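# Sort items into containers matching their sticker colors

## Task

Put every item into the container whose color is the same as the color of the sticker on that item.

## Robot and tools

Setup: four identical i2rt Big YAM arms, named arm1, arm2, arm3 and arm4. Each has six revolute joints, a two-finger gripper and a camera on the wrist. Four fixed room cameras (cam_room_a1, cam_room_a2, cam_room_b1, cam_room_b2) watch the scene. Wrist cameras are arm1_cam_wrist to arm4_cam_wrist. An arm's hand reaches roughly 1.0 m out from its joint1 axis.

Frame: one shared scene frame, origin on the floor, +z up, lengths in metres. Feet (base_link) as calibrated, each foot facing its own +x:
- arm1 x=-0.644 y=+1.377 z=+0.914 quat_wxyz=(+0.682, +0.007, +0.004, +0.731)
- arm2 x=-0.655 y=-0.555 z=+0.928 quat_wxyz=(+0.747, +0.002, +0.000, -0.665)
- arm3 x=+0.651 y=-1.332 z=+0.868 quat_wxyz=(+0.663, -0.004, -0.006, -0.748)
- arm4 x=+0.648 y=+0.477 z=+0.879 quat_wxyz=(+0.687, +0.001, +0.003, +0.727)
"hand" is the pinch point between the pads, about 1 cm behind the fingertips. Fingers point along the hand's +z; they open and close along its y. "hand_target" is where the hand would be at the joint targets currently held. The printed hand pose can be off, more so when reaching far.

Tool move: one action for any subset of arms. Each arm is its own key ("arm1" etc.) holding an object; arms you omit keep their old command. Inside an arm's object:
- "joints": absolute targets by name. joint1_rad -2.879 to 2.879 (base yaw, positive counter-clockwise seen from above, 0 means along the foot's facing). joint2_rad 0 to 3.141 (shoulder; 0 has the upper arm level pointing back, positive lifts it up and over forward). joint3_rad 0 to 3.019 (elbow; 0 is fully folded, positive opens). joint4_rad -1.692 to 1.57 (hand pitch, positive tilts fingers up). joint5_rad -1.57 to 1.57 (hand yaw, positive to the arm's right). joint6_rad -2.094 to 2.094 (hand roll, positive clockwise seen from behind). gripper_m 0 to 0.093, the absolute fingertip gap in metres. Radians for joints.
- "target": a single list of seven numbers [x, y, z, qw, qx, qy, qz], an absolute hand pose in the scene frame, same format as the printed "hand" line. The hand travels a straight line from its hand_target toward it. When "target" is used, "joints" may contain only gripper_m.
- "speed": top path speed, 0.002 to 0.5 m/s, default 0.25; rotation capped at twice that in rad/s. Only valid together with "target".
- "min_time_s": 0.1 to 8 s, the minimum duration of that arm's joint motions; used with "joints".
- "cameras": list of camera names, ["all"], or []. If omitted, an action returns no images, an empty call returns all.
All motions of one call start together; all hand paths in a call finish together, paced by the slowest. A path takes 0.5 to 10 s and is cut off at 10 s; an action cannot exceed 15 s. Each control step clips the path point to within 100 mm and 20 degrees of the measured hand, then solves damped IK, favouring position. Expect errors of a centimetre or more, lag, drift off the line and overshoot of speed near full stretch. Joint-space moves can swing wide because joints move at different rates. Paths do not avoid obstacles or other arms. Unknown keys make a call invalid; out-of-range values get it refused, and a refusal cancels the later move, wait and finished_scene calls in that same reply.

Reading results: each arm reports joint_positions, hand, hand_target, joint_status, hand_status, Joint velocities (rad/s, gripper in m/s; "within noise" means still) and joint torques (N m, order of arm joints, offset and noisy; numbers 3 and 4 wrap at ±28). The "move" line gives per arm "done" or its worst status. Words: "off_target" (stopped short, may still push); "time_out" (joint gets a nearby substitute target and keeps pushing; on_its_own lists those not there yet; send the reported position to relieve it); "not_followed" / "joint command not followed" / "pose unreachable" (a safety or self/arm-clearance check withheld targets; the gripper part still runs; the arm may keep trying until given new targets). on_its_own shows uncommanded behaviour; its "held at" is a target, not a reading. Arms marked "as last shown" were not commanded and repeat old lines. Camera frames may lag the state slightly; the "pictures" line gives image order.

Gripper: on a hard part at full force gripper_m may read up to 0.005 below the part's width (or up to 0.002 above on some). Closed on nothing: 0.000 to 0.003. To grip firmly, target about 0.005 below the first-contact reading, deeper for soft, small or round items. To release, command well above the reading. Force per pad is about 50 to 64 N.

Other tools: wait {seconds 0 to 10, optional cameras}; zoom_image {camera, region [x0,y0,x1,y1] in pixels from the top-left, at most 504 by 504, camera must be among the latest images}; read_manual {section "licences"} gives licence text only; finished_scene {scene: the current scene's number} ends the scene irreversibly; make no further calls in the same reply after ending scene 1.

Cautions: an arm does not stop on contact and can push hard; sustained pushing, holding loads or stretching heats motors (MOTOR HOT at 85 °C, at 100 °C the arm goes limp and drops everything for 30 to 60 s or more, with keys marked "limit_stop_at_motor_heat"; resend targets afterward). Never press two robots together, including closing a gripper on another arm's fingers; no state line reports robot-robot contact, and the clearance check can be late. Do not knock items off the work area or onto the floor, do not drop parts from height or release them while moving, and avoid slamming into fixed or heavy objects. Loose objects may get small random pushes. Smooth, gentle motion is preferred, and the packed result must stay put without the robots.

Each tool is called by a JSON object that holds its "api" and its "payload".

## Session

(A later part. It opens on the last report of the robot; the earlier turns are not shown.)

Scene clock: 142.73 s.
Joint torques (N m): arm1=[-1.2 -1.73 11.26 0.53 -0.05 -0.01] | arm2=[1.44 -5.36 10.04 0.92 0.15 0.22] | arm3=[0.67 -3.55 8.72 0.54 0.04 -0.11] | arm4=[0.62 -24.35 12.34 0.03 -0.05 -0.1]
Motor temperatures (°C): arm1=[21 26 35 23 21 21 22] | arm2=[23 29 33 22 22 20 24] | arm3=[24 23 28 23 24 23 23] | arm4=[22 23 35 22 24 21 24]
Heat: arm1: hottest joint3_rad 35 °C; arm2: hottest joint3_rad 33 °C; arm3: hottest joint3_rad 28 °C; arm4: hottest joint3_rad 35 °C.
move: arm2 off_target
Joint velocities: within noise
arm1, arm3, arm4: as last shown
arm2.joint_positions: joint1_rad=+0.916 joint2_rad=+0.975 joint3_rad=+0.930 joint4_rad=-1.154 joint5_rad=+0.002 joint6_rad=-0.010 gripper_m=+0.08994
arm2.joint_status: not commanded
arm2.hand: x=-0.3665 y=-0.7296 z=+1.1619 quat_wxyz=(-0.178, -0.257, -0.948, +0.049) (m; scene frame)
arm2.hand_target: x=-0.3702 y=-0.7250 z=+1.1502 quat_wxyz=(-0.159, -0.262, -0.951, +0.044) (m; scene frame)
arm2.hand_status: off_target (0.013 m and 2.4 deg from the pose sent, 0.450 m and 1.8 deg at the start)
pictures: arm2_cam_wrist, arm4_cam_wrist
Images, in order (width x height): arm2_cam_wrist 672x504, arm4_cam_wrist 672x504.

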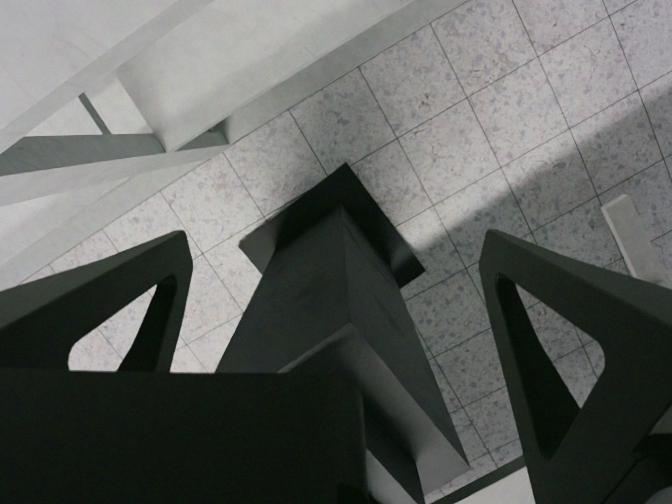

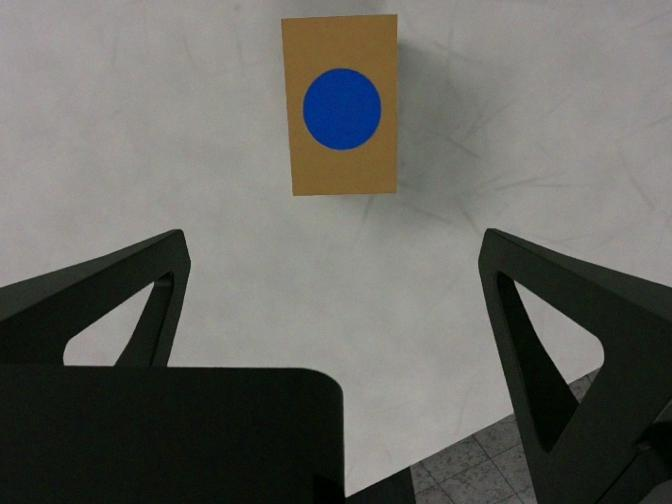

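{"api": "move", "payload": {"arm4": {"target":[0.002,0.955,1.014,0.0521,-0.9395,0.2952,0.1656],"speed":0.15}, "arm3": {"target":[0.040,-0.970,1.118,0.0461,-0.9494,0.2616,0.1674],"speed":0.5}, "cameras": ["arm3_cam_wrist","arm4_cam_wrist"]}}

Scene clock: 154.90 s.
Joint torques (N m): arm1=[-1.79 -2.02 11.25 0.59 0.02 -0.04] | arm2=[1.44 -5.48 10.03 0.91 0.16 0.22] | arm3=[1.61 -24.59 13.68 0.24 0.13 -0.04] | arm4=[0.5 -25 11.84 0.99 -0.01 -0.09]
Motor temperatures (°C): arm1=[21 26 35 23 21 21 22] | arm2=[23 28 32 22 22 20 23] | arm3=[24 23 28 23 24 23 23] | arm4=[22 25 35 22 24 21 24]
Heat: arm1: hottest joint3_rad 35 °C; arm2: hottest joint3_rad 32 °C; arm3: hottest joint3_rad 28 °C; arm4: hottest joint3_rad 35 °C.
move: arm3 off_target; arm4 off_target
Joint velocities: within noise
arm1, arm2: as last shown
arm2.joint_positions: joint1_rad=+0.916 joint2_rad=+0.975 joint3_rad=+0.930 joint4_rad=-1.154 joint5_rad=+0.002 joint6_rad=-0.009 gripper_m=+0.08994
arm3.joint_positions: joint1_rad=-1.978 joint2_rad=+2.004 joint3_rad=+2.049 joint4_rad=-1.313 joint5_rad=+0.012 joint6_rad=+0.007 gripper_m=+0.09400
arm3.joint_status: not commanded
arm3.hand: x=+0.0492 y=-0.9745 z=+1.0883 quat_wxyz=(+0.038, -0.953, +0.263, +0.142) (m; scene frame)
arm3.hand_target: x=+0.0412 y=-0.9708 z=+1.1179 quat_wxyz=(+0.046, -0.949, +0.262, +0.168) (m; scene frame)
arm3.hand_status: off_target (0.031 m and 3.1 deg from the pose sent, 0.420 m and 4.4 deg at the start)
arm4.joint_positions: joint1_rad=+0.884 joint2_rad=+2.324 joint3_rad=+2.344 joint4_rad=-1.273 joint5_rad=-0.001 joint6_rad=-0.015 gripper_m=+0.09398
arm4.joint_status: not commanded
arm4.hand: x=+0.0110 y=+0.9436 z=+1.0128 quat_wxyz=(-0.047, +0.941, -0.300, -0.152) (m; scene frame)
arm4.hand_target: x=+0.0027 y=+0.9545 z=+1.0140 quat_wxyz=(-0.052, +0.939, -0.295, -0.166) (m; scene frame)
arm4.hand_status: off_target (0.015 m and 1.8 deg from the pose sent, 0.102 m and 1.3 deg at the start)
pictures: arm3_cam_wrist, arm4_cam_wrist
Images, in order (width x height): arm3_cam_wrist 672x504, arm4_cam_wrist 672x504.

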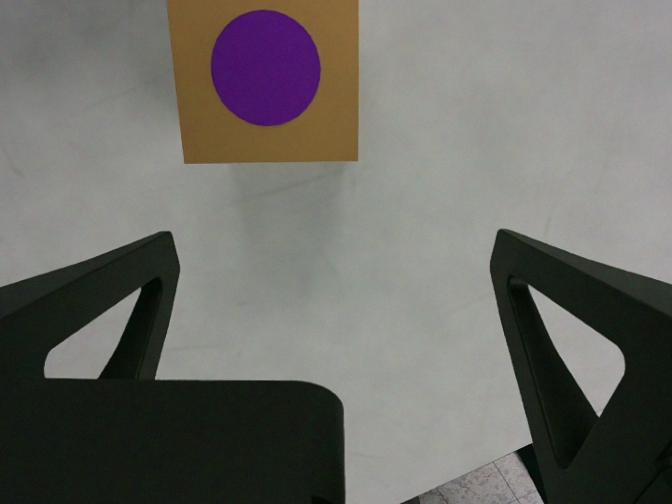

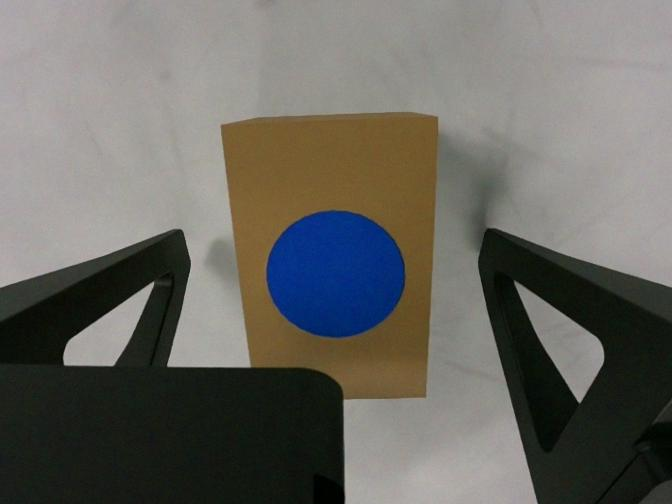

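{"api": "move", "payload": {"arm4": {"joints":{"gripper_m":0.036}}, "arm3": {"target":[0.031,-0.987,1.118,0.0461,-0.9494,0.2616,0.1674],"speed":0.1}}}

{"api": "move", "payload": {"arm4": {"target":[0.006,0.952,1.10,0.0521,-0.9395,0.2952,0.1656],"speed":0.2}, "arm3": {"target":[-0.007,-0.963,1.060,0.0461,-0.9494,0.2616,0.1674],"speed":0.12}, "cameras": ["arm3_cam_wrist","arm4_cam_wrist"]}}

Scene clock: 165.20 s.
Joint torques (N m): arm1=[-1.44 -0.91 11 0.64 0.03 0] | arm2=[1.49 -5.42 10.06 0.94 0.15 0.22] | arm3=[2.14 -24.59 13.39 0.25 0.13 0.03] | arm4=[0.56 -25.52 12.01 0.99 -0.03 -0.07]
Motor temperatures (°C): arm1=[21 25 35 23 21 21 22] | arm2=[23 27 32 22 22 20 23] | arm3=[24 24 30 23 24 23 23] | arm4=[22 25 35 22 24 21 24]
Heat: arm1: hottest joint3_rad 35 °C; arm2: hottest joint3_rad 32 °C; arm3: hottest joint3_rad 30 °C; arm4: hottest joint3_rad 35 °C.
move: arm3 off_target; arm4 off_target
Joint velocities: within noise
arm1, arm2: as last shown
arm3.joint_positions: joint1_rad=-1.956 joint2_rad=+2.004 joint3_rad=+2.049 joint4_rad=-1.313 joint5_rad=+0.022 joint6_rad=+0.026 gripper_m=+0.09400
arm3.joint_status: not commanded
arm3.hand: x=+0.0424 y=-0.9864 z=+1.0885 quat_wxyz=(+0.040, -0.954, +0.263, +0.142) (m; scene frame)
arm3.hand_target: x=+0.0322 y=-0.9877 z=+1.1179 quat_wxyz=(+0.046, -0.949, +0.261, +0.168) (m; scene frame)
arm3.hand_status: off_target (0.032 m and 3.1 deg from the pose sent, 0.037 m and 3.1 deg at the start)
arm4.joint_positions: joint1_rad=+0.884 joint2_rad=+2.324 joint3_rad=+2.344 joint4_rad=-1.273 joint5_rad=-0.001 joint6_rad=-0.017 gripper_m=+0.04448
arm4.joint_status: gripper_m off_target (ended at +0.04450, target +0.03600)
arm4.hand: x=+0.0110 y=+0.9436 z=+1.0128 quat_wxyz=(-0.048, +0.941, -0.299, -0.152) (m; scene frame)
arm4.hand_target: x=+0.0027 y=+0.9545 z=+1.0140 quat_wxyz=(-0.052, +0.939, -0.295, -0.166) (m; scene frame)
arm4.hand_status: not commanded
pictures: none

Scene clock: 167.17 s.
Joint torques (N m): arm1=[-1.38 -1.32 11.07 0.54 -0.04 -0.02] | arm2=[1.49 -5.42 10.04 0.92 0.16 0.22] | arm3=[1.79 -25.64 13.68 0.96 0.07 -0.02] | arm4=[0.73 -26.11 12.4 0.12 -0.01 -0.06]
Motor temperatures (°C): arm1=[21 25 35 23 21 21 21] | arm2=[23 27 32 22 22 20 23] | arm3=[24 24 30 23 24 23 23] | arm4=[22 25 35 22 24 21 25]
Heat: arm1: hottest joint3_rad 35 °C; arm2: hottest joint3_rad 32 °C; arm3: hottest joint3_rad 30 °C; arm4: hottest joint3_rad 35 °C.
move: arm3 off_target; arm4 done
Joint velocities: within noise
arm1, arm2: as last shown
arm3.joint_positions: joint1_rad=-1.956 joint2_rad=+2.138 joint3_rad=+2.130 joint4_rad=-1.270 joint5_rad=+0.022 joint6_rad=+0.026 gripper_m=+0.09400
arm3.joint_status: not commanded
arm3.hand: x=+0.0092 y=-0.9687 z=+1.0349 quat_wxyz=(+0.039, -0.954, +0.263, +0.137) (m; scene frame)
arm3.hand_target: x=-0.0056 y=-0.9639 z=+1.0605 quat_wxyz=(+0.046, -0.949, +0.261, +0.168) (m; scene frame)
arm3.hand_status: off_target (0.030 m and 3.7 deg from the pose sent, 0.062 m and 3.1 deg at the start)
arm4.joint_positions: joint1_rad=+0.884 joint2_rad=+2.399 joint3_rad=+2.695 joint4_rad=-1.537 joint5_rad=-0.001 joint6_rad=-0.017 gripper_m=+0.04448
arm4.joint_status: not commanded
arm4.hand: x=+0.0091 y=+0.9455 z=+1.0937 quat_wxyz=(-0.050, +0.940, -0.298, -0.157) (m; scene frame)
arm4.hand_target: x=+0.0065 y=+0.9516 z=+1.1000 quat_wxyz=(-0.053, +0.939, -0.295, -0.167) (m; scene frame)
arm4.hand_status: done (0.010 m and 1.1 deg from the pose sent, 0.088 m and 1.7 deg at the start)
pictures: arm3_cam_wrist, arm4_cam_wrist
Images, in order (width x height): arm3_cam_wrist 672x504, arm4_cam_wrist 672x504.

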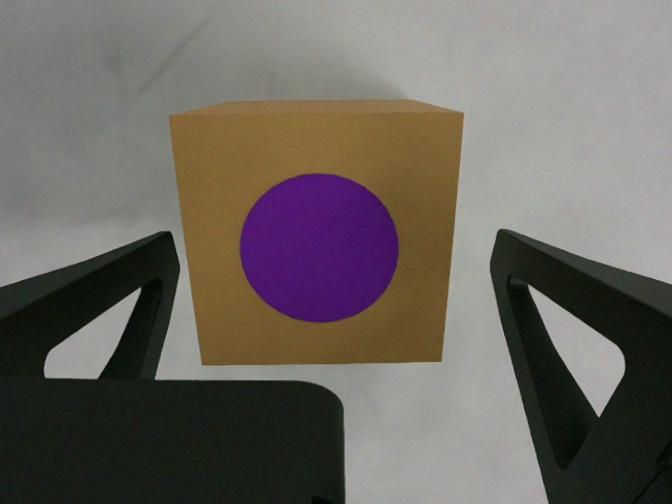

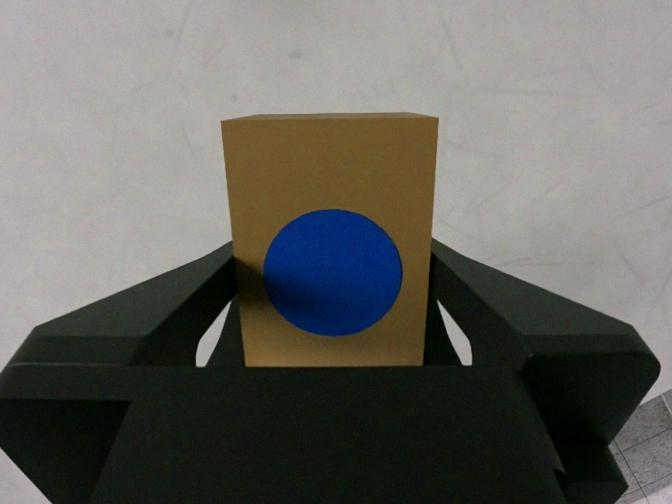

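{"api": "move", "payload": {"arm3": {"joints":{"gripper_m":0.042}}, "arm4": {"target":[0.29,0.757,1.13,0.0521,-0.9395,0.2952,0.1656],"speed":0.3}}}

{"api": "move", "payload": {"arm3": {"target":[-0.004,-0.964,1.135,0.0461,-0.9494,0.2616,0.1674],"speed":0.2}, "arm4": {"joints":{"joint1_rad":-1.913,"joint2_rad":0.8,"joint3_rad":0.95,"joint4_rad":-1.40,"joint5_rad":0,"joint6_rad":0},"min_time_s":3.5}, "cameras": ["arm3_cam_wrist"]}}

Scene clock: 180.67 s.
Joint torques (N m): arm1=[-1.26 -1.38 11.22 0.62 0 -0.01] | arm2=[1.44 -5.54 10.03 0.94 0.15 0.22] | arm3=[1.79 -25.58 13.63 0.99 0.07 -0.02] | arm4=[0.26 -10.87 9.4 0.75 -0.05 -0.14]
Motor temperatures (°C): arm1=[21 25 35 23 21 21 21] | arm2=[23 27 32 22 22 20 23] | arm3=[24 24 30 23 24 23 23] | arm4=[22 25 37 22 24 21 25]
Heat: arm1: hottest joint3_rad 35 °C; arm2: hottest joint3_rad 32 °C; arm3: hottest joint3_rad 30 °C; arm4: hottest joint3_rad 37 °C.
move: arm3 off_target; arm4 done
Joint velocities: within noise
arm1, arm2: as last shown
arm3.joint_positions: joint1_rad=-1.956 joint2_rad=+2.138 joint3_rad=+2.130 joint4_rad=-1.270 joint5_rad=+0.022 joint6_rad=+0.027 gripper_m=+0.05314
arm3.joint_status: gripper_m off_target (ended at +0.05317, target +0.04200)
arm3.hand: x=+0.0092 y=-0.9687 z=+1.0349 quat_wxyz=(+0.039, -0.954, +0.263, +0.137) (m; scene frame)
arm3.hand_target: x=-0.0055 y=-0.9639 z=+1.0605 quat_wxyz=(+0.046, -0.949, +0.262, +0.168) (m; scene frame)
arm3.hand_status: not commanded
arm4.joint_positions: joint1_rad=+0.857 joint2_rad=+1.303 joint3_rad=+1.220 joint4_rad=-1.145 joint5_rad=-0.009 joint6_rad=-0.040 gripper_m=+0.04448
arm4.joint_status: not commanded
arm4.hand: x=+0.2911 y=+0.7529 z=+1.1285 quat_wxyz=(-0.052, +0.939, -0.299, -0.164) (m; scene frame)
arm4.hand_target: x=+0.2900 y=+0.7569 z=+1.1300 quat_wxyz=(-0.052, +0.940, -0.295, -0.166) (m; scene frame)
arm4.hand_status: done (0.004 m and 0.5 deg from the pose sent, 0.340 m and 1.1 deg at the start)
pictures: none

Scene clock: 184.50 s.
Joint torques (N m): arm1=[-0.67 -1.26 11.18 0.59 0.01 -0.02] | arm2=[1.32 -5.42 10.03 0.95 0.16 0.21] | arm3=[1.73 -25.99 13.01 0.36 0.09 -0.02] | arm4=[0.91 -3.9 8.84 0.23 0.19 0.16]
Motor temperatures (°C): arm1=[21 25 35 23 21 21 21] | arm2=[23 27 32 22 22 20 23] | arm3=[24 24 31 23 24 23 23] | arm4=[22 25 37 22 24 21 25]
Heat: arm1: hottest joint3_rad 35 °C; arm2: hottest joint3_rad 32 °C; arm3: hottest joint3_rad 31 °C; arm4: hottest joint3_rad 37 °C.
move: arm3 off_target; arm4 done
Joint velocities: within noise
arm1, arm2: as last shown
arm3.joint_positions: joint1_rad=-1.956 joint2_rad=+2.175 joint3_rad=+2.400 joint4_rad=-1.479 joint5_rad=+0.022 joint6_rad=+0.027 gripper_m=+0.05314
arm3.joint_status: not commanded
arm3.hand: x=+0.0035 y=-0.9645 z=+1.1153 quat_wxyz=(+0.041, -0.952, +0.263, +0.149) (m; scene frame)
arm3.hand_target: x=-0.0033 y=-0.9645 z=+1.1349 quat_wxyz=(+0.046, -0.949, +0.262, +0.168) (m; scene frame)
arm3.hand_status: off_target (0.021 m and 2.3 deg from the pose sent, 0.101 m and 3.7 deg at the start)
arm4.joint_positions: joint1_rad=-1.913 joint2_rad=+0.809 joint3_rad=+0.948 joint4_rad=-1.391 joint5_rad=-0.002 joint6_rad=-0.014 gripper_m=+0.04448
arm4.joint_status: all done
arm4.hand: x=+0.9042 y=+0.4034 z=+1.1471 quat_wxyz=(-0.155, -0.133, -0.979, +0.025) (m; scene frame)
arm4.hand_target: x=+0.9010 y=+0.4038 z=+1.1495 quat_wxyz=(-0.156, -0.140, -0.977, +0.025) (m; scene frame)
arm4.hand_status: not commanded
pictures: arm3_cam_wrist
Images, in order (width x height): arm3_cam_wrist 672x504.

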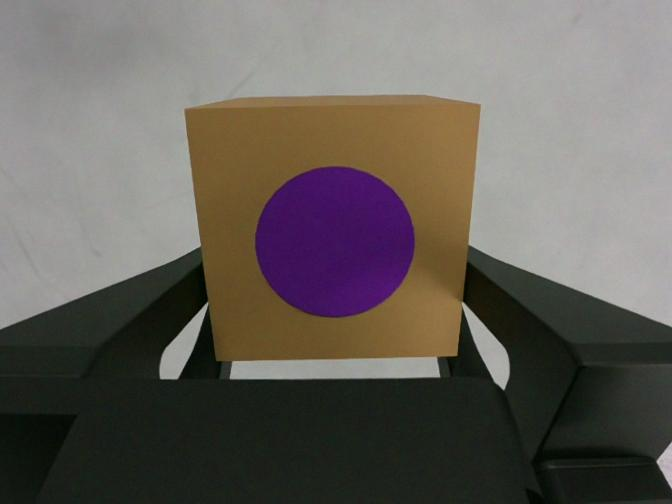

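{"api": "move", "payload": {"arm3": {"target":[0.33,-1.145,1.15,0.0461,-0.9494,0.2616,0.1674],"speed":0.3}, "arm4": {"target":[1.155,0.330,0.90,0.1589,0.0344,0.9864,-0.0055],"speed":0.3}}}

{"api": "move", "payload": {"arm3": {"joints":{"joint1_rad":1.76,"joint2_rad":0.8,"joint3_rad":0.95,"joint4_rad":-1.43,"joint5_rad":0,"joint6_rad":0},"min_time_s":4}, "cameras": ["arm4_cam_wrist"]}}

Scene clock: 195.40 s.
Joint torques (N m): arm1=[-0.56 -0.97 11.15 0.59 0.02 -0.04] | arm2=[1.38 -5.36 10.03 0.91 0.16 0.22] | arm3=[1.32 -7.18 8.85 0.64 0.02 -0.07] | arm4=[0.62 -15.5 9.57 0.88 -0.13 -0.12]
Motor temperatures (°C): arm1=[21 25 35 23 21 21 21] | arm2=[23 26 31 22 22 20 23] | arm3=[24 25 32 23 24 23 24] | arm4=[22 25 37 22 24 21 26]
Heat: arm1: hottest joint3_rad 35 °C; arm2: hottest joint3_rad 31 °C; arm3: hottest joint3_rad 32 °C; arm4: hottest joint3_rad 37 °C.
move: arm3 done; arm4 off_target
Joint velocities: within noise
arm1, arm2: as last shown
arm3.joint_positions: joint1_rad=-1.956 joint2_rad=+1.068 joint3_rad=+1.135 joint4_rad=-1.269 joint5_rad=+0.022 joint6_rad=+0.027 gripper_m=+0.05314
arm3.joint_status: not commanded
arm3.hand: x=+0.3296 y=-1.1449 z=+1.1542 quat_wxyz=(+0.047, -0.948, +0.262, +0.173) (m; scene frame)
arm3.hand_target: x=+0.3300 y=-1.1451 z=+1.1501 quat_wxyz=(+0.046, -0.949, +0.262, +0.168) (m; scene frame)
arm3.hand_status: done (0.004 m and 0.7 deg from the pose sent, 0.375 m and 2.3 deg at the start)
arm4.joint_positions: joint1_rad=-1.927 joint2_rad=+1.728 joint3_rad=+1.028 joint4_rad=-0.606 joint5_rad=-0.074 joint6_rad=-0.211 gripper_m=+0.04448
arm4.joint_status: not commanded
arm4.hand: x=+1.1340 y=+0.3400 z=+0.8863 quat_wxyz=(-0.135, -0.039, -0.990, +0.000) (m; scene frame)
arm4.hand_target: x=+1.1540 y=+0.3303 z=+0.9005 quat_wxyz=(-0.159, -0.034, -0.987, +0.006) (m; scene frame)
arm4.hand_status: off_target (0.027 m and 2.9 deg from the pose sent, 0.360 m and 11.6 deg at the start)
pictures: none

Scene clock: 199.73 s.
Joint torques (N m): arm1=[-1.32 -0.97 11.07 0.65 0.01 -0.04] | arm2=[1.44 -5.48 10.03 0.95 0.15 0.22] | arm3=[2.08 -4.07 8.69 0.34 0.03 -0.12] | arm4=[0.26 -15.5 9.59 0.83 -0.11 -0.12]
Motor temperatures (°C): arm1=[21 25 35 23 21 21 21] | arm2=[23 26 31 22 22 20 23] | arm3=[24 25 31 23 24 23 24] | arm4=[22 25 37 22 24 21 26]
Heat: arm1: hottest joint3_rad 35 °C; arm2: hottest joint3_rad 31 °C; arm3: hottest joint3_rad 31 °C; arm4: hottest joint3_rad 37 °C.
move: arm3 done
Joint velocities: within noise
arm1.joint_positions: joint1_rad=-1.203 joint2_rad=+0.903 joint3_rad=+0.867 joint4_rad=-1.183 joint5_rad=-0.010 joint6_rad=-0.001 gripper_m=+0.08497
arm1.joint_status: not commanded
arm1.hand: x=-0.3618 y=+1.5080 z=+1.1333 quat_wxyz=(-0.163, +0.214, -0.962, -0.045) (m; scene frame)
arm1.hand_target: x=-0.3636 y=+1.5081 z=+1.1304 quat_wxyz=(-0.154, +0.218, -0.963, -0.043) (m; scene frame)
arm1.hand_status: not commanded
arm2, arm4: as last shown
arm3.joint_positions: joint1_rad=+1.750 joint2_rad=+0.810 joint3_rad=+0.954 joint4_rad=-1.424 joint5_rad=+0.001 joint6_rad=+0.007 gripper_m=+0.05315
arm3.joint_status: all done
arm3.hand: x=+0.9091 y=-1.3132 z=+1.1366 quat_wxyz=(-0.145, +0.027, -0.989, +0.002) (m; scene frame)
arm3.hand_target: x=+0.9055 y=-1.3109 z=+1.1365 quat_wxyz=(-0.145, +0.035, -0.989, +0.002) (m; scene frame)
arm3.hand_status: not commanded
pictures: arm4_cam_wrist
Images, in order (width x height): arm4_cam_wrist 672x504.

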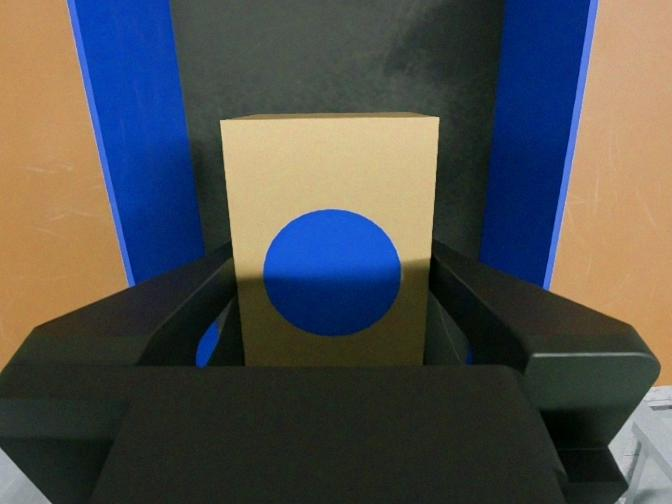

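{"api": "move", "payload": {"arm4": {"target":[1.163,0.330,0.775,0.1589,0.0344,0.9864,-0.0055],"speed":0.2}, "arm3": {"target":[1.205,-1.296,0.945,0.1425,-0.0302,0.9893,0.0044],"speed":0.5}}}

{"api": "move", "payload": {"arm4": {"target":[1.161,0.330,0.745,0.1589,0.0344,0.9864,-0.0055],"speed":0.06}, "cameras": ["arm3_cam_wrist","arm4_cam_wrist","cam_room_a2"]}}

{"api": "zoom_image", "payload": {"camera": "cam_room_a2", "region": [280, 290, 370, 390]}}

Scene clock: 206.53 s.
Joint torques (N m): arm1=[-1.26 -1.85 11.22 0.66 -0.01 0] | arm2=[1.38 -5.54 10.03 0.9 0.15 0.22] | arm3=[1.08 -18.02 11.51 0.68 -0.07 -0.09] | arm4=[0.79 -17.26 5.65 1.06 -0.08 -0.06]
Motor temperatures (°C): arm1=[21 24 35 23 21 21 21] | arm2=[23 26 31 22 22 20 23] | arm3=[24 25 32 23 24 23 24] | arm4=[22 25 38 22 24 21 26]
Heat: arm1: hottest joint3_rad 35 °C; arm2: hottest joint3_rad 31 °C; arm3: hottest joint3_rad 32 °C; arm4: hottest joint3_rad 38 °C.
move: arm3 off_target; arm4 done
Joint velocities: within noise
arm1: as last shown
arm2.joint_positions: joint1_rad=+0.916 joint2_rad=+0.975 joint3_rad=+0.930 joint4_rad=-1.154 joint5_rad=+0.002 joint6_rad=-0.009 gripper_m=+0.08994
arm2.joint_status: not commanded
arm2.hand: x=-0.3665 y=-0.7296 z=+1.1619 quat_wxyz=(-0.178, -0.257, -0.948, +0.049) (m; scene frame)
arm2.hand_target: x=-0.3702 y=-0.7250 z=+1.1502 quat_wxyz=(-0.159, -0.262, -0.951, +0.044) (m; scene frame)
arm2.hand_status: not commanded
arm3.joint_positions: joint1_rad=+1.750 joint2_rad=+1.735 joint3_rad=+1.190 joint4_rad=-0.804 joint5_rad=-0.011 joint6_rad=+0.006 gripper_m=+0.05315
arm3.joint_status: not commanded
arm3.hand: x=+1.1817 y=-1.2981 z=+0.9208 quat_wxyz=(-0.111, +0.028, -0.993, -0.002) (m; scene frame)
arm3.hand_target: x=+1.2037 y=-1.2961 z=+0.9456 quat_wxyz=(-0.143, +0.030, -0.989, -0.004) (m; scene frame)
arm3.hand_status: off_target (0.034 m and 3.7 deg from the pose sent, 0.353 m and 0.9 deg at the start)
arm4.joint_positions: joint1_rad=-1.927 joint2_rad=+1.990 joint3_rad=+1.028 joint4_rad=-0.309 joint5_rad=-0.074 joint6_rad=-0.211 gripper_m=+0.04448
arm4.joint_status: not commanded
arm4.hand: x=+1.1568 y=+0.3324 z=+0.7761 quat_wxyz=(-0.151, -0.038, -0.988, +0.004) (m; scene frame)
arm4.hand_target: x=+1.1628 y=+0.3301 z=+0.7751 quat_wxyz=(-0.159, -0.034, -0.987, +0.005) (m; scene frame)
arm4.hand_status: done (0.007 m and 1.0 deg from the pose sent, 0.115 m and 2.9 deg at the start)
pictures: none

Scene clock: 207.63 s.
Joint torques (N m): arm1=[-1.73 -1.85 11.15 0.54 0.04 -0.05] | arm2=[1.38 -5.54 10.07 0.94 0.16 0.21] | arm3=[0.97 -18.26 11.51 0.68 -0.08 -0.09] | arm4=[0.38 -16.67 5.11 1.06 -0.08 -0.06]
Motor temperatures (°C): arm1=[21 24 35 23 21 21 21] | arm2=[23 26 31 22 22 20 23] | arm3=[24 25 32 23 24 23 24] | arm4=[22 25 37 22 24 21 26]
Heat: arm1: hottest joint3_rad 35 °C; arm2: hottest joint3_rad 31 °C; arm3: hottest joint3_rad 32 °C; arm4: hottest joint3_rad 37 °C.
move: arm4 done
Joint velocities: within noise
arm1, arm2, arm3: as last shown
arm4.joint_positions: joint1_rad=-1.927 joint2_rad=+2.050 joint3_rad=+1.028 joint4_rad=-0.239 joint5_rad=-0.074 joint6_rad=-0.211 gripper_m=+0.04448
arm4.joint_status: not commanded
arm4.hand: x=+1.1583 y=+0.3318 z=+0.7505 quat_wxyz=(-0.156, -0.038, -0.987, +0.005) (m; scene frame)
arm4.hand_target: x=+1.1607 y=+0.3302 z=+0.7449 quat_wxyz=(-0.159, -0.034, -0.987, +0.005) (m; scene frame)
arm4.hand_status: done (0.006 m and 0.6 deg from the pose sent, 0.032 m and 1.0 deg at the start)
pictures: arm3_cam_wrist, arm4_cam_wrist, cam_room_a2
Images, in order (width x height): arm3_cam_wrist 672x504, arm4_cam_wrist 672x504, cam_room_a2 672x504.

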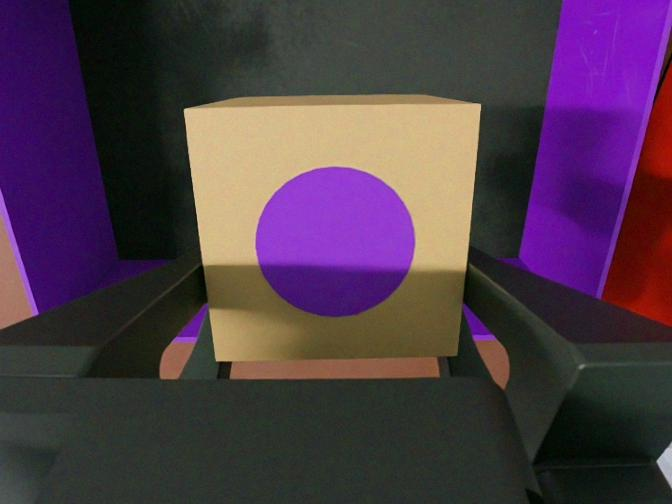

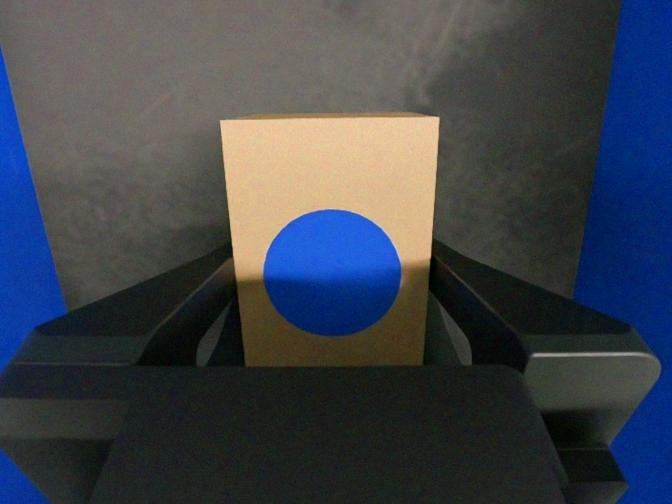

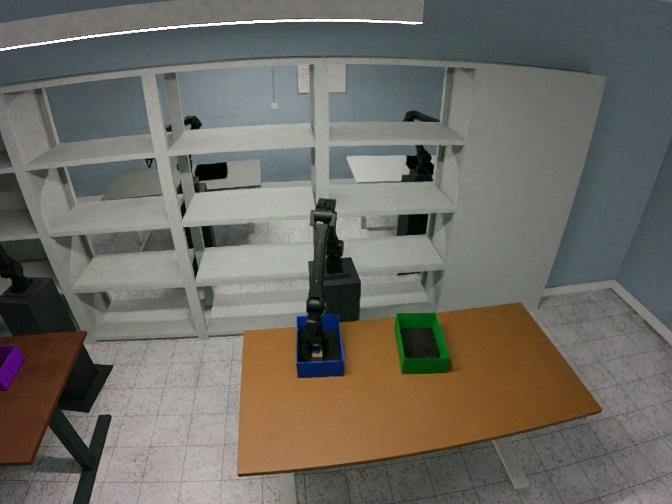

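Scaled by 5.040.

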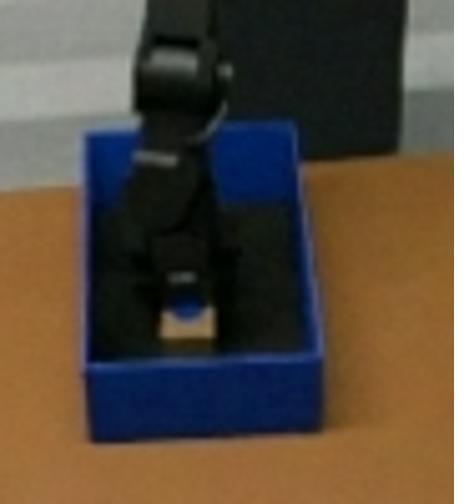

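{"api": "move", "payload": {"arm4": {"target":[1.161,0.330,0.736,0.1589,0.0344,0.9864,-0.0055],"speed":0.05}, "arm3": {"target":[1.232,-1.290,0.825,0.1425,-0.0302,0.9893,0.0044],"speed":0.2}}}

{"api": "move", "payload": {"arm4": {"joints":{"gripper_m":0.08}}, "arm3": {"target":[1.228,-1.290,0.79,0.1425,-0.0302,0.9893,0.0044],"speed":0.08}, "cameras": ["arm3_cam_wrist","cam_room_a1"]}}

{"api": "zoom_image", "payload": {"camera": "cam_room_a1", "region": [180, 300, 300, 400]}}

Scene clock: 215.27 s.
Joint torques (N m): arm1=[-1.85 -1.73 11.06 0.64 0 0.01] | arm2=[1.26 -5.36 10.03 0.92 0.14 0.22] | arm3=[1.9 -19.66 9.24 1.01 0.04 0.02] | arm4=[0.38 -16.67 5.14 1.01 -0.08 -0.03]
Motor temperatures (°C): arm1=[21 24 35 23 21 21 21] | arm2=[23 26 31 22 22 20 23] | arm3=[24 25 32 23 24 23 24] | arm4=[22 25 36 22 24 21 26]
Heat: arm1: hottest joint3_rad 35 °C; arm2: hottest joint3_rad 31 °C; arm3: hottest joint3_rad 32 °C; arm4: hottest joint3_rad 36 °C.
move: arm3 off_target; arm4 done
Joint velocities: within noise
arm1, arm2: as last shown
arm3.joint_positions: joint1_rad=+1.750 joint2_rad=+1.973 joint3_rad=+1.190 joint4_rad=-0.556 joint5_rad=-0.011 joint6_rad=+0.006 gripper_m=+0.05315
arm3.joint_status: not commanded
arm3.hand: x=+1.2103 y=-1.2980 z=+0.8094 quat_wxyz=(-0.116, +0.028, -0.993, -0.003) (m; scene frame)
arm3.hand_target: x=+1.2311 y=-1.2899 z=+0.8256 quat_wxyz=(-0.142, +0.030, -0.989, -0.005) (m; scene frame)
arm3.hand_status: off_target (0.028 m and 3.1 deg from the pose sent, 0.109 m and 3.7 deg at the start)
arm4.joint_positions: joint1_rad=-1.927 joint2_rad=+2.066 joint3_rad=+1.028 joint4_rad=-0.219 joint5_rad=-0.074 joint6_rad=-0.211 gripper_m=+0.04448
arm4.joint_status: not commanded
arm4.hand: x=+1.1589 y=+0.3316 z=+0.7442 quat_wxyz=(-0.158, -0.038, -0.987, +0.006) (m; scene frame)
arm4.hand_target: x=+1.1607 y=+0.3302 z=+0.7362 quat_wxyz=(-0.159, -0.034, -0.987, +0.005) (m; scene frame)
arm4.hand_status: done (0.009 m and 0.4 deg from the pose sent, 0.015 m and 0.5 deg at the start)
pictures: none

Scene clock: 216.40 s.
Joint torques (N m): arm1=[-1.14 -1.67 11.38 0.68 -0.01 0] | arm2=[1.38 -5.42 10.03 0.95 0.15 0.22] | arm3=[1.85 -19.49 7.09 1.11 0.06 0.02] | arm4=[0.15 -16.5 5.19 1.05 -0.07 -0.06]
Motor temperatures (°C): arm1=[21 24 35 23 21 21 21] | arm2=[23 26 31 22 22 20 23] | arm3=[24 25 32 23 24 23 24] | arm4=[22 25 36 22 24 21 26]
Heat: arm1: hottest joint3_rad 35 °C; arm2: hottest joint3_rad 31 °C; arm3: hottest joint3_rad 32 °C; arm4: hottest joint3_rad 36 °C.
move: arm3 off_target; arm4 done
Joint velocities: within noise
arm1, arm2: as last shown
arm3.joint_positions: joint1_rad=+1.750 joint2_rad=+2.021 joint3_rad=+1.190 joint4_rad=-0.474 joint5_rad=-0.011 joint6_rad=+0.007 gripper_m=+0.05315
arm3.joint_status: not commanded
arm3.hand: x=+1.2203 y=-1.2977 z=+0.7882 quat_wxyz=(-0.133, +0.027, -0.991, -0.003) (m; scene frame)
arm3.hand_target: x=+1.2279 y=-1.2899 z=+0.7903 quat_wxyz=(-0.143, +0.030, -0.989, -0.005) (m; scene frame)
arm3.hand_status: off_target (0.011 m and 1.2 deg from the pose sent, 0.027 m and 3.1 deg at the start)
arm4.joint_positions: joint1_rad=-1.927 joint2_rad=+2.066 joint3_rad=+1.028 joint4_rad=-0.218 joint5_rad=-0.074 joint6_rad=-0.211 gripper_m=+0.07992
arm4.joint_status: all done
arm4.hand: x=+1.1591 y=+0.3315 z=+0.7443 quat_wxyz=(-0.158, -0.038, -0.987, +0.006) (m; scene frame)
arm4.hand_target: x=+1.1608 y=+0.3301 z=+0.7362 quat_wxyz=(-0.159, -0.034, -0.987, +0.006) (m; scene frame)
arm4.hand_status: not commanded
pictures: arm3_cam_wrist, cam_room_a1
Images, in order (width x height): arm3_cam_wrist 672x504, cam_room_a1 672x504.

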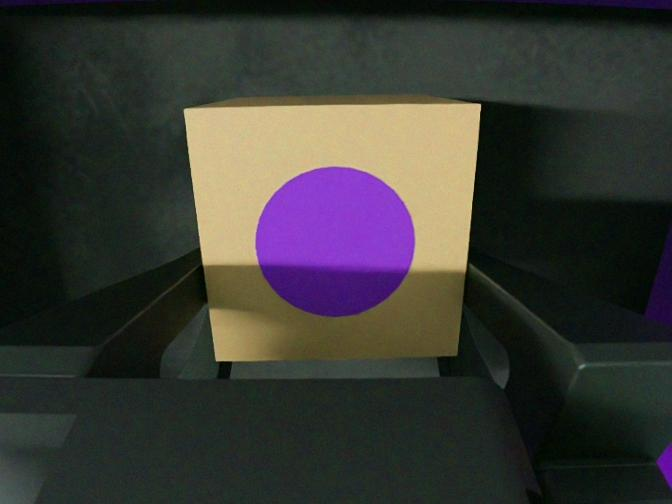

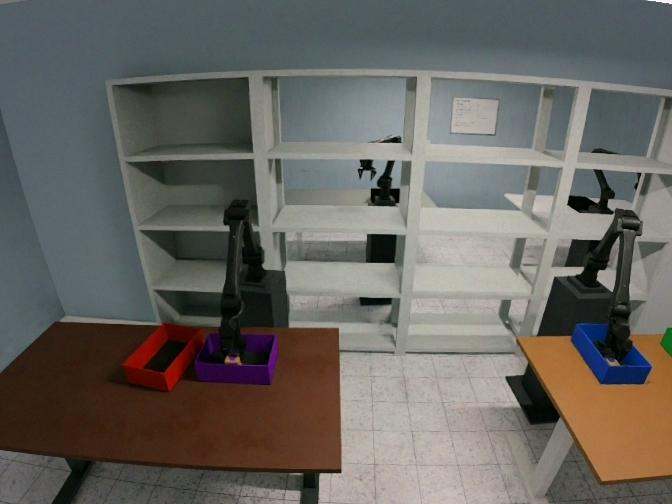

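Scaled by 4.200.

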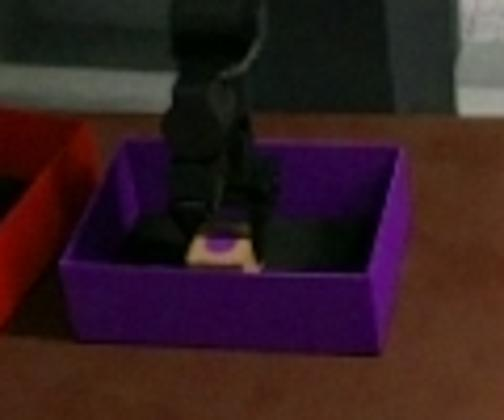

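{"api": "move", "payload": {"arm4": {"target":[1.145,0.335,0.92,0.1589,0.0344,0.9864,-0.0055],"speed":0.2}, "arm3": {"target":[1.228,-1.290,0.768,0.1425,-0.0302,0.9893,0.0044],"speed":0.06}}}

{"api": "move", "payload": {"arm3": {"target":[1.228,-1.290,0.758,0.1425,-0.0302,0.9893,0.0044],"speed":0.04}, "cameras": ["arm4_cam_wrist","cam_room_a1"]}}

{"api": "zoom_image", "payload": {"camera": "cam_room_a1", "region": [180, 300, 300, 400]}}

Scene clock: 223.47 s.
Joint torques (N m): arm1=[-1.61 -1.14 11.22 0.53 -0.01 -0.02] | arm2=[1.38 -5.48 10.03 0.92 0.16 0.22] | arm3=[2.02 -18.78 6.67 1.16 0.09 0.02] | arm4=[0.32 -15.44 9.55 0.14 -0.11 -0.06]
Motor temperatures (°C): arm1=[21 24 35 23 21 21 21] | arm2=[23 26 31 22 22 20 23] | arm3=[24 25 32 23 24 23 24] | arm4=[22 25 35 22 24 21 26]
Heat: arm1: hottest joint3_rad 35 °C; arm2: hottest joint3_rad 31 °C; arm3: hottest joint3_rad 32 °C; arm4: hottest joint3_rad 35 °C.
move: arm3 done; arm4 off_target
Joint velocities: within noise
arm1, arm2: as last shown
arm3.joint_positions: joint1_rad=+1.750 joint2_rad=+2.057 joint3_rad=+1.190 joint4_rad=-0.428 joint5_rad=-0.011 joint6_rad=+0.007 gripper_m=+0.05315
arm3.joint_status: not commanded
arm3.hand: x=+1.2234 y=-1.2977 z=+0.7712 quat_wxyz=(-0.138, +0.027, -0.990, -0.003) (m; scene frame)
arm3.hand_target: x=+1.2279 y=-1.2900 z=+0.7682 quat_wxyz=(-0.143, +0.030, -0.989, -0.004) (m; scene frame)
arm3.hand_status: done (0.009 m and 0.7 deg from the pose sent, 0.023 m and 1.2 deg at the start)
arm4.joint_positions: joint1_rad=-1.927 joint2_rad=+1.678 joint3_rad=+1.017 joint4_rad=-0.625 joint5_rad=-0.074 joint6_rad=-0.211 gripper_m=+0.07992
arm4.joint_status: not commanded
arm4.hand: x=+1.1300 y=+0.3413 z=+0.9050 quat_wxyz=(-0.144, -0.039, -0.989, +0.002) (m; scene frame)
arm4.hand_target: x=+1.1444 y=+0.3352 z=+0.9202 quat_wxyz=(-0.159, -0.034, -0.987, +0.006) (m; scene frame)
arm4.hand_status: off_target (0.022 m and 1.8 deg from the pose sent, 0.176 m and 0.4 deg at the start)
pictures: none

Scene clock: 224.43 s.
Joint torques (N m): arm1=[-1.49 -1.96 11.04 0.51 0.01 -0.04] | arm2=[1.26 -5.36 10.03 0.94 0.16 0.21] | arm3=[1.9 -19.02 6.45 1.09 0.07 0.02] | arm4=[0.32 -15.79 9.48 0.09 -0.11 -0.06]
Motor temperatures (°C): arm1=[21 24 35 23 21 21 21] | arm2=[23 26 31 22 22 20 23] | arm3=[24 25 32 23 24 23 24] | arm4=[22 25 35 22 24 21 26]
Heat: arm1: hottest joint3_rad 35 °C; arm2: hottest joint3_rad 31 °C; arm3: hottest joint3_rad 32 °C; arm4: hottest joint3_rad 35 °C.
move: arm3 done
Joint velocities: within noise
arm1, arm2, arm4: as last shown
arm3.joint_positions: joint1_rad=+1.750 joint2_rad=+2.079 joint3_rad=+1.190 joint4_rad=-0.407 joint5_rad=-0.011 joint6_rad=+0.007 gripper_m=+0.05315
arm3.joint_status: not commanded
arm3.hand: x=+1.2233 y=-1.2979 z=+0.7606 quat_wxyz=(-0.137, +0.027, -0.990, -0.003) (m; scene frame)
arm3.hand_target: x=+1.2279 y=-1.2900 z=+0.7581 quat_wxyz=(-0.142, +0.030, -0.989, -0.004) (m; scene frame)
arm3.hand_status: done (0.010 m and 0.7 deg from the pose sent, 0.016 m and 0.7 deg at the start)
pictures: arm4_cam_wrist, cam_room_a1
Images, in order (width x height): arm4_cam_wrist 672x504, cam_room_a1 672x504.

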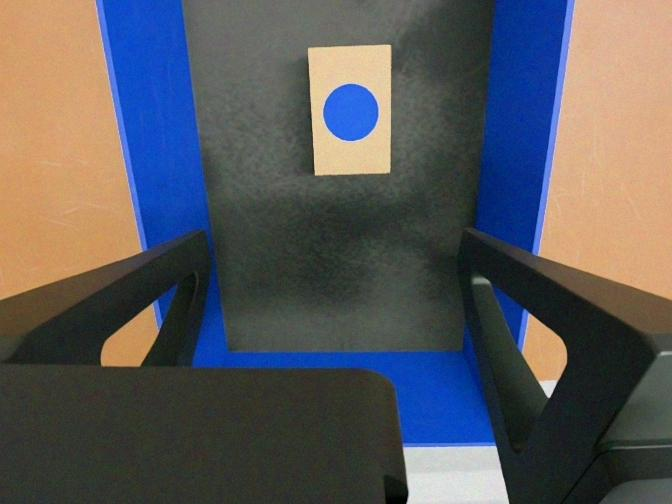

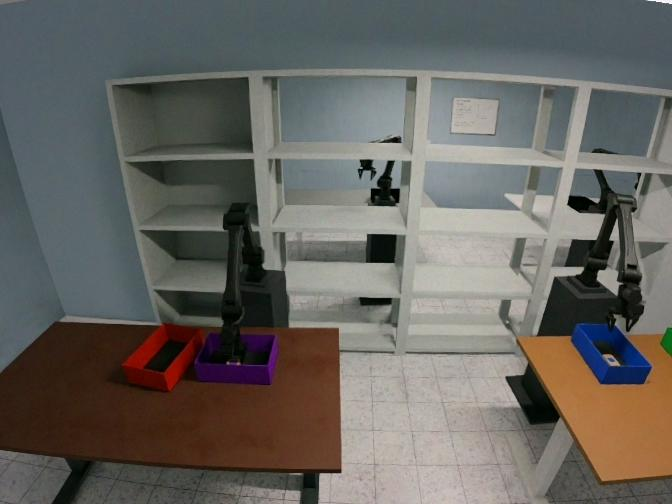

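Scaled by 4.200.

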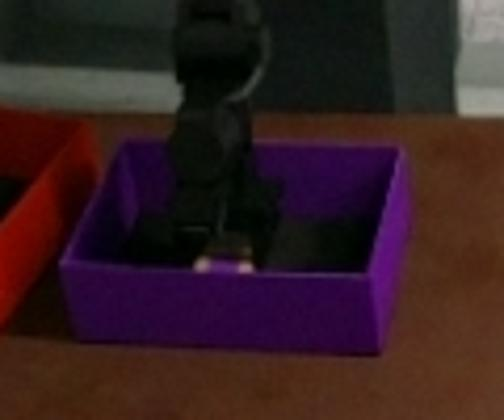

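{"api": "move", "payload": {"arm3": {"target":[1.228,-1.290,0.746,0.1425,-0.0302,0.9893,0.0044],"speed":0.04}}}

Scene clock: 230.17 s.
Joint torques (N m): arm1=[-1.44 -1.14 11.17 0.5 -0.03 -0.05] | arm2=[1.32 -5.48 10.07 0.92 0.16 0.22] | arm3=[1.96 -17.38 6.39 1.14 0.08 0.03] | arm4=[0.5 -15.97 9.63 0.14 -0.11 -0.07]
Motor temperatures (°C): arm1=[21 24 35 23 21 21 21] | arm2=[23 26 31 22 22 20 23] | arm3=[24 26 31 23 24 23 24] | arm4=[22 25 36 22 24 21 25]
Heat: arm1: hottest joint3_rad 35 °C; arm2: hottest joint3_rad 31 °C; arm3: hottest joint3_rad 31 °C; arm4: hottest joint3_rad 36 °C.
move: arm3 off_target
Joint velocities: within noise
arm1, arm2, arm4: as last shown
arm3.joint_positions: joint1_rad=+1.750 joint2_rad=+2.086 joint3_rad=+1.190 joint4_rad=-0.382 joint5_rad=-0.011 joint6_rad=+0.007 gripper_m=+0.05315
arm3.joint_status: not commanded
arm3.hand: x=+1.2277 y=-1.2976 z=+0.7587 quat_wxyz=(-0.146, +0.027, -0.989, -0.004) (m; scene frame)
arm3.hand_target: x=+1.2276 y=-1.2901 z=+0.7463 quat_wxyz=(-0.143, +0.030, -0.989, -0.004) (m; scene frame)
arm3.hand_status: off_target (0.015 m and 0.5 deg from the pose sent, 0.017 m and 0.7 deg at the start)
pictures: none

Contact. Release and lift.

{"api": "move", "payload": {"arm3": {"joints":{"gripper_m":0.08}}}}

{"api": "move", "payload": {"arm3": {"target":[1.21,-1.292,0.93,0.1425,-0.0302,0.9893,0.0044],"speed":0.2}, "cameras": ["arm3_cam_wrist"]}}

Scene clock: 233.57 s.
Joint torques (N m): arm1=[-1.55 -1.26 11.12 0.73 0 -0.02] | arm2=[1.38 -5.42 10.03 0.94 0.16 0.22] | arm3=[2.08 -18.84 6.31 1.05 0.09 0.02] | arm4=[0.56 -15.97 9.59 0.1 -0.09 -0.08]
Motor temperatures (°C): arm1=[21 24 35 23 21 21 21] | arm2=[23 26 31 22 22 20 23] | arm3=[24 26 31 23 24 23 24] | arm4=[22 25 36 22 24 21 25]
Heat: arm1: hottest joint3_rad 35 °C; arm2: hottest joint3_rad 31 °C; arm3: hottest joint3_rad 31 °C; arm4: hottest joint3_rad 36 °C.
move: arm3 done
Joint velocities: within noise
arm1.joint_positions: joint1_rad=-1.203 joint2_rad=+0.903 joint3_rad=+0.867 joint4_rad=-1.183 joint5_rad=-0.010 joint6_rad=-0.001 gripper_m=+0.08497
arm1.joint_status: not commanded
arm1.hand: x=-0.3618 y=+1.5080 z=+1.1333 quat_wxyz=(-0.163, +0.214, -0.962, -0.045) (m; scene frame)
arm1.hand_target: x=-0.3636 y=+1.5081 z=+1.1304 quat_wxyz=(-0.154, +0.218, -0.963, -0.043) (m; scene frame)
arm1.hand_status: not commanded
arm2, arm4: as last shown
arm3.joint_positions: joint1_rad=+1.750 joint2_rad=+2.100 joint3_rad=+1.190 joint4_rad=-0.380 joint5_rad=-0.011 joint6_rad=+0.008 gripper_m=+0.07996
arm3.joint_status: all done
arm3.hand: x=+1.2247 y=-1.2979 z=+0.7510 quat_wxyz=(-0.140, +0.027, -0.990, -0.003) (m; scene frame)
arm3.hand_target: x=+1.2276 y=-1.2901 z=+0.7463 quat_wxyz=(-0.143, +0.030, -0.989, -0.004) (m; scene frame)
arm3.hand_status: not commanded
pictures: none

Scene clock: 235.20 s.
Joint torques (N m): arm1=[-2.02 -1.08 11.07 0.44 0.03 0.01] | arm2=[1.32 -5.54 10.04 0.92 0.15 0.22] | arm3=[1.55 -17.79 11.18 0.16 0 -0.04] | arm4=[0.21 -15.74 9.55 0.09 -0.06 -0.08]
Motor temperatures (°C): arm1=[21 24 35 23 21 21 21] | arm2=[23 26 31 22 22 20 23] | arm3=[24 26 31 23 24 23 24] | arm4=[22 25 36 22 24 21 25]
Heat: arm1: hottest joint3_rad 35 °C; arm2: hottest joint3_rad 31 °C; arm3: hottest joint3_rad 31 °C; arm4: hottest joint3_rad 36 °C.
move: arm3 off_target
Joint velocities: within noise
arm1, arm4: as last shown
arm2.joint_positions: joint1_rad=+0.916 joint2_rad=+0.975 joint3_rad=+0.930 joint4_rad=-1.154 joint5_rad=+0.002 joint6_rad=-0.009 gripper_m=+0.08994
arm2.joint_status: not commanded
arm2.hand: x=-0.3665 y=-0.7296 z=+1.1619 quat_wxyz=(-0.178, -0.257, -0.948, +0.049) (m; scene frame)
arm2.hand_target: x=-0.3702 y=-0.7250 z=+1.1502 quat_wxyz=(-0.159, -0.262, -0.951, +0.044) (m; scene frame)
arm2.hand_status: not commanded
arm3.joint_positions: joint1_rad=+1.750 joint2_rad=+1.759 joint3_rad=+1.193 joint4_rad=-0.757 joint5_rad=-0.011 joint6_rad=+0.008 gripper_m=+0.07996
arm3.joint_status: not commanded
arm3.hand: x=+1.1926 y=-1.2976 z=+0.9125 quat_wxyz=(-0.124, +0.027, -0.992, -0.003) (m; scene frame)
arm3.hand_target: x=+1.2092 y=-1.2920 z=+0.9303 quat_wxyz=(-0.143, +0.030, -0.989, -0.004) (m; scene frame)
arm3.hand_status: off_target (0.025 m and 2.2 deg from the pose sent, 0.180 m and 0.5 deg at the start)
pictures: arm3_cam_wrist
Images, in order (width x height): arm3_cam_wrist 672x504.

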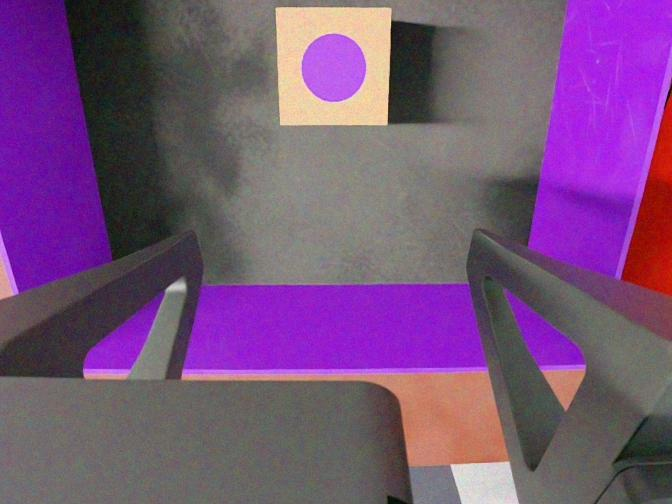

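Both packed.

{"api": "finished_scene", "payload": {"scene": 2}}

The scene is finished: the task was done.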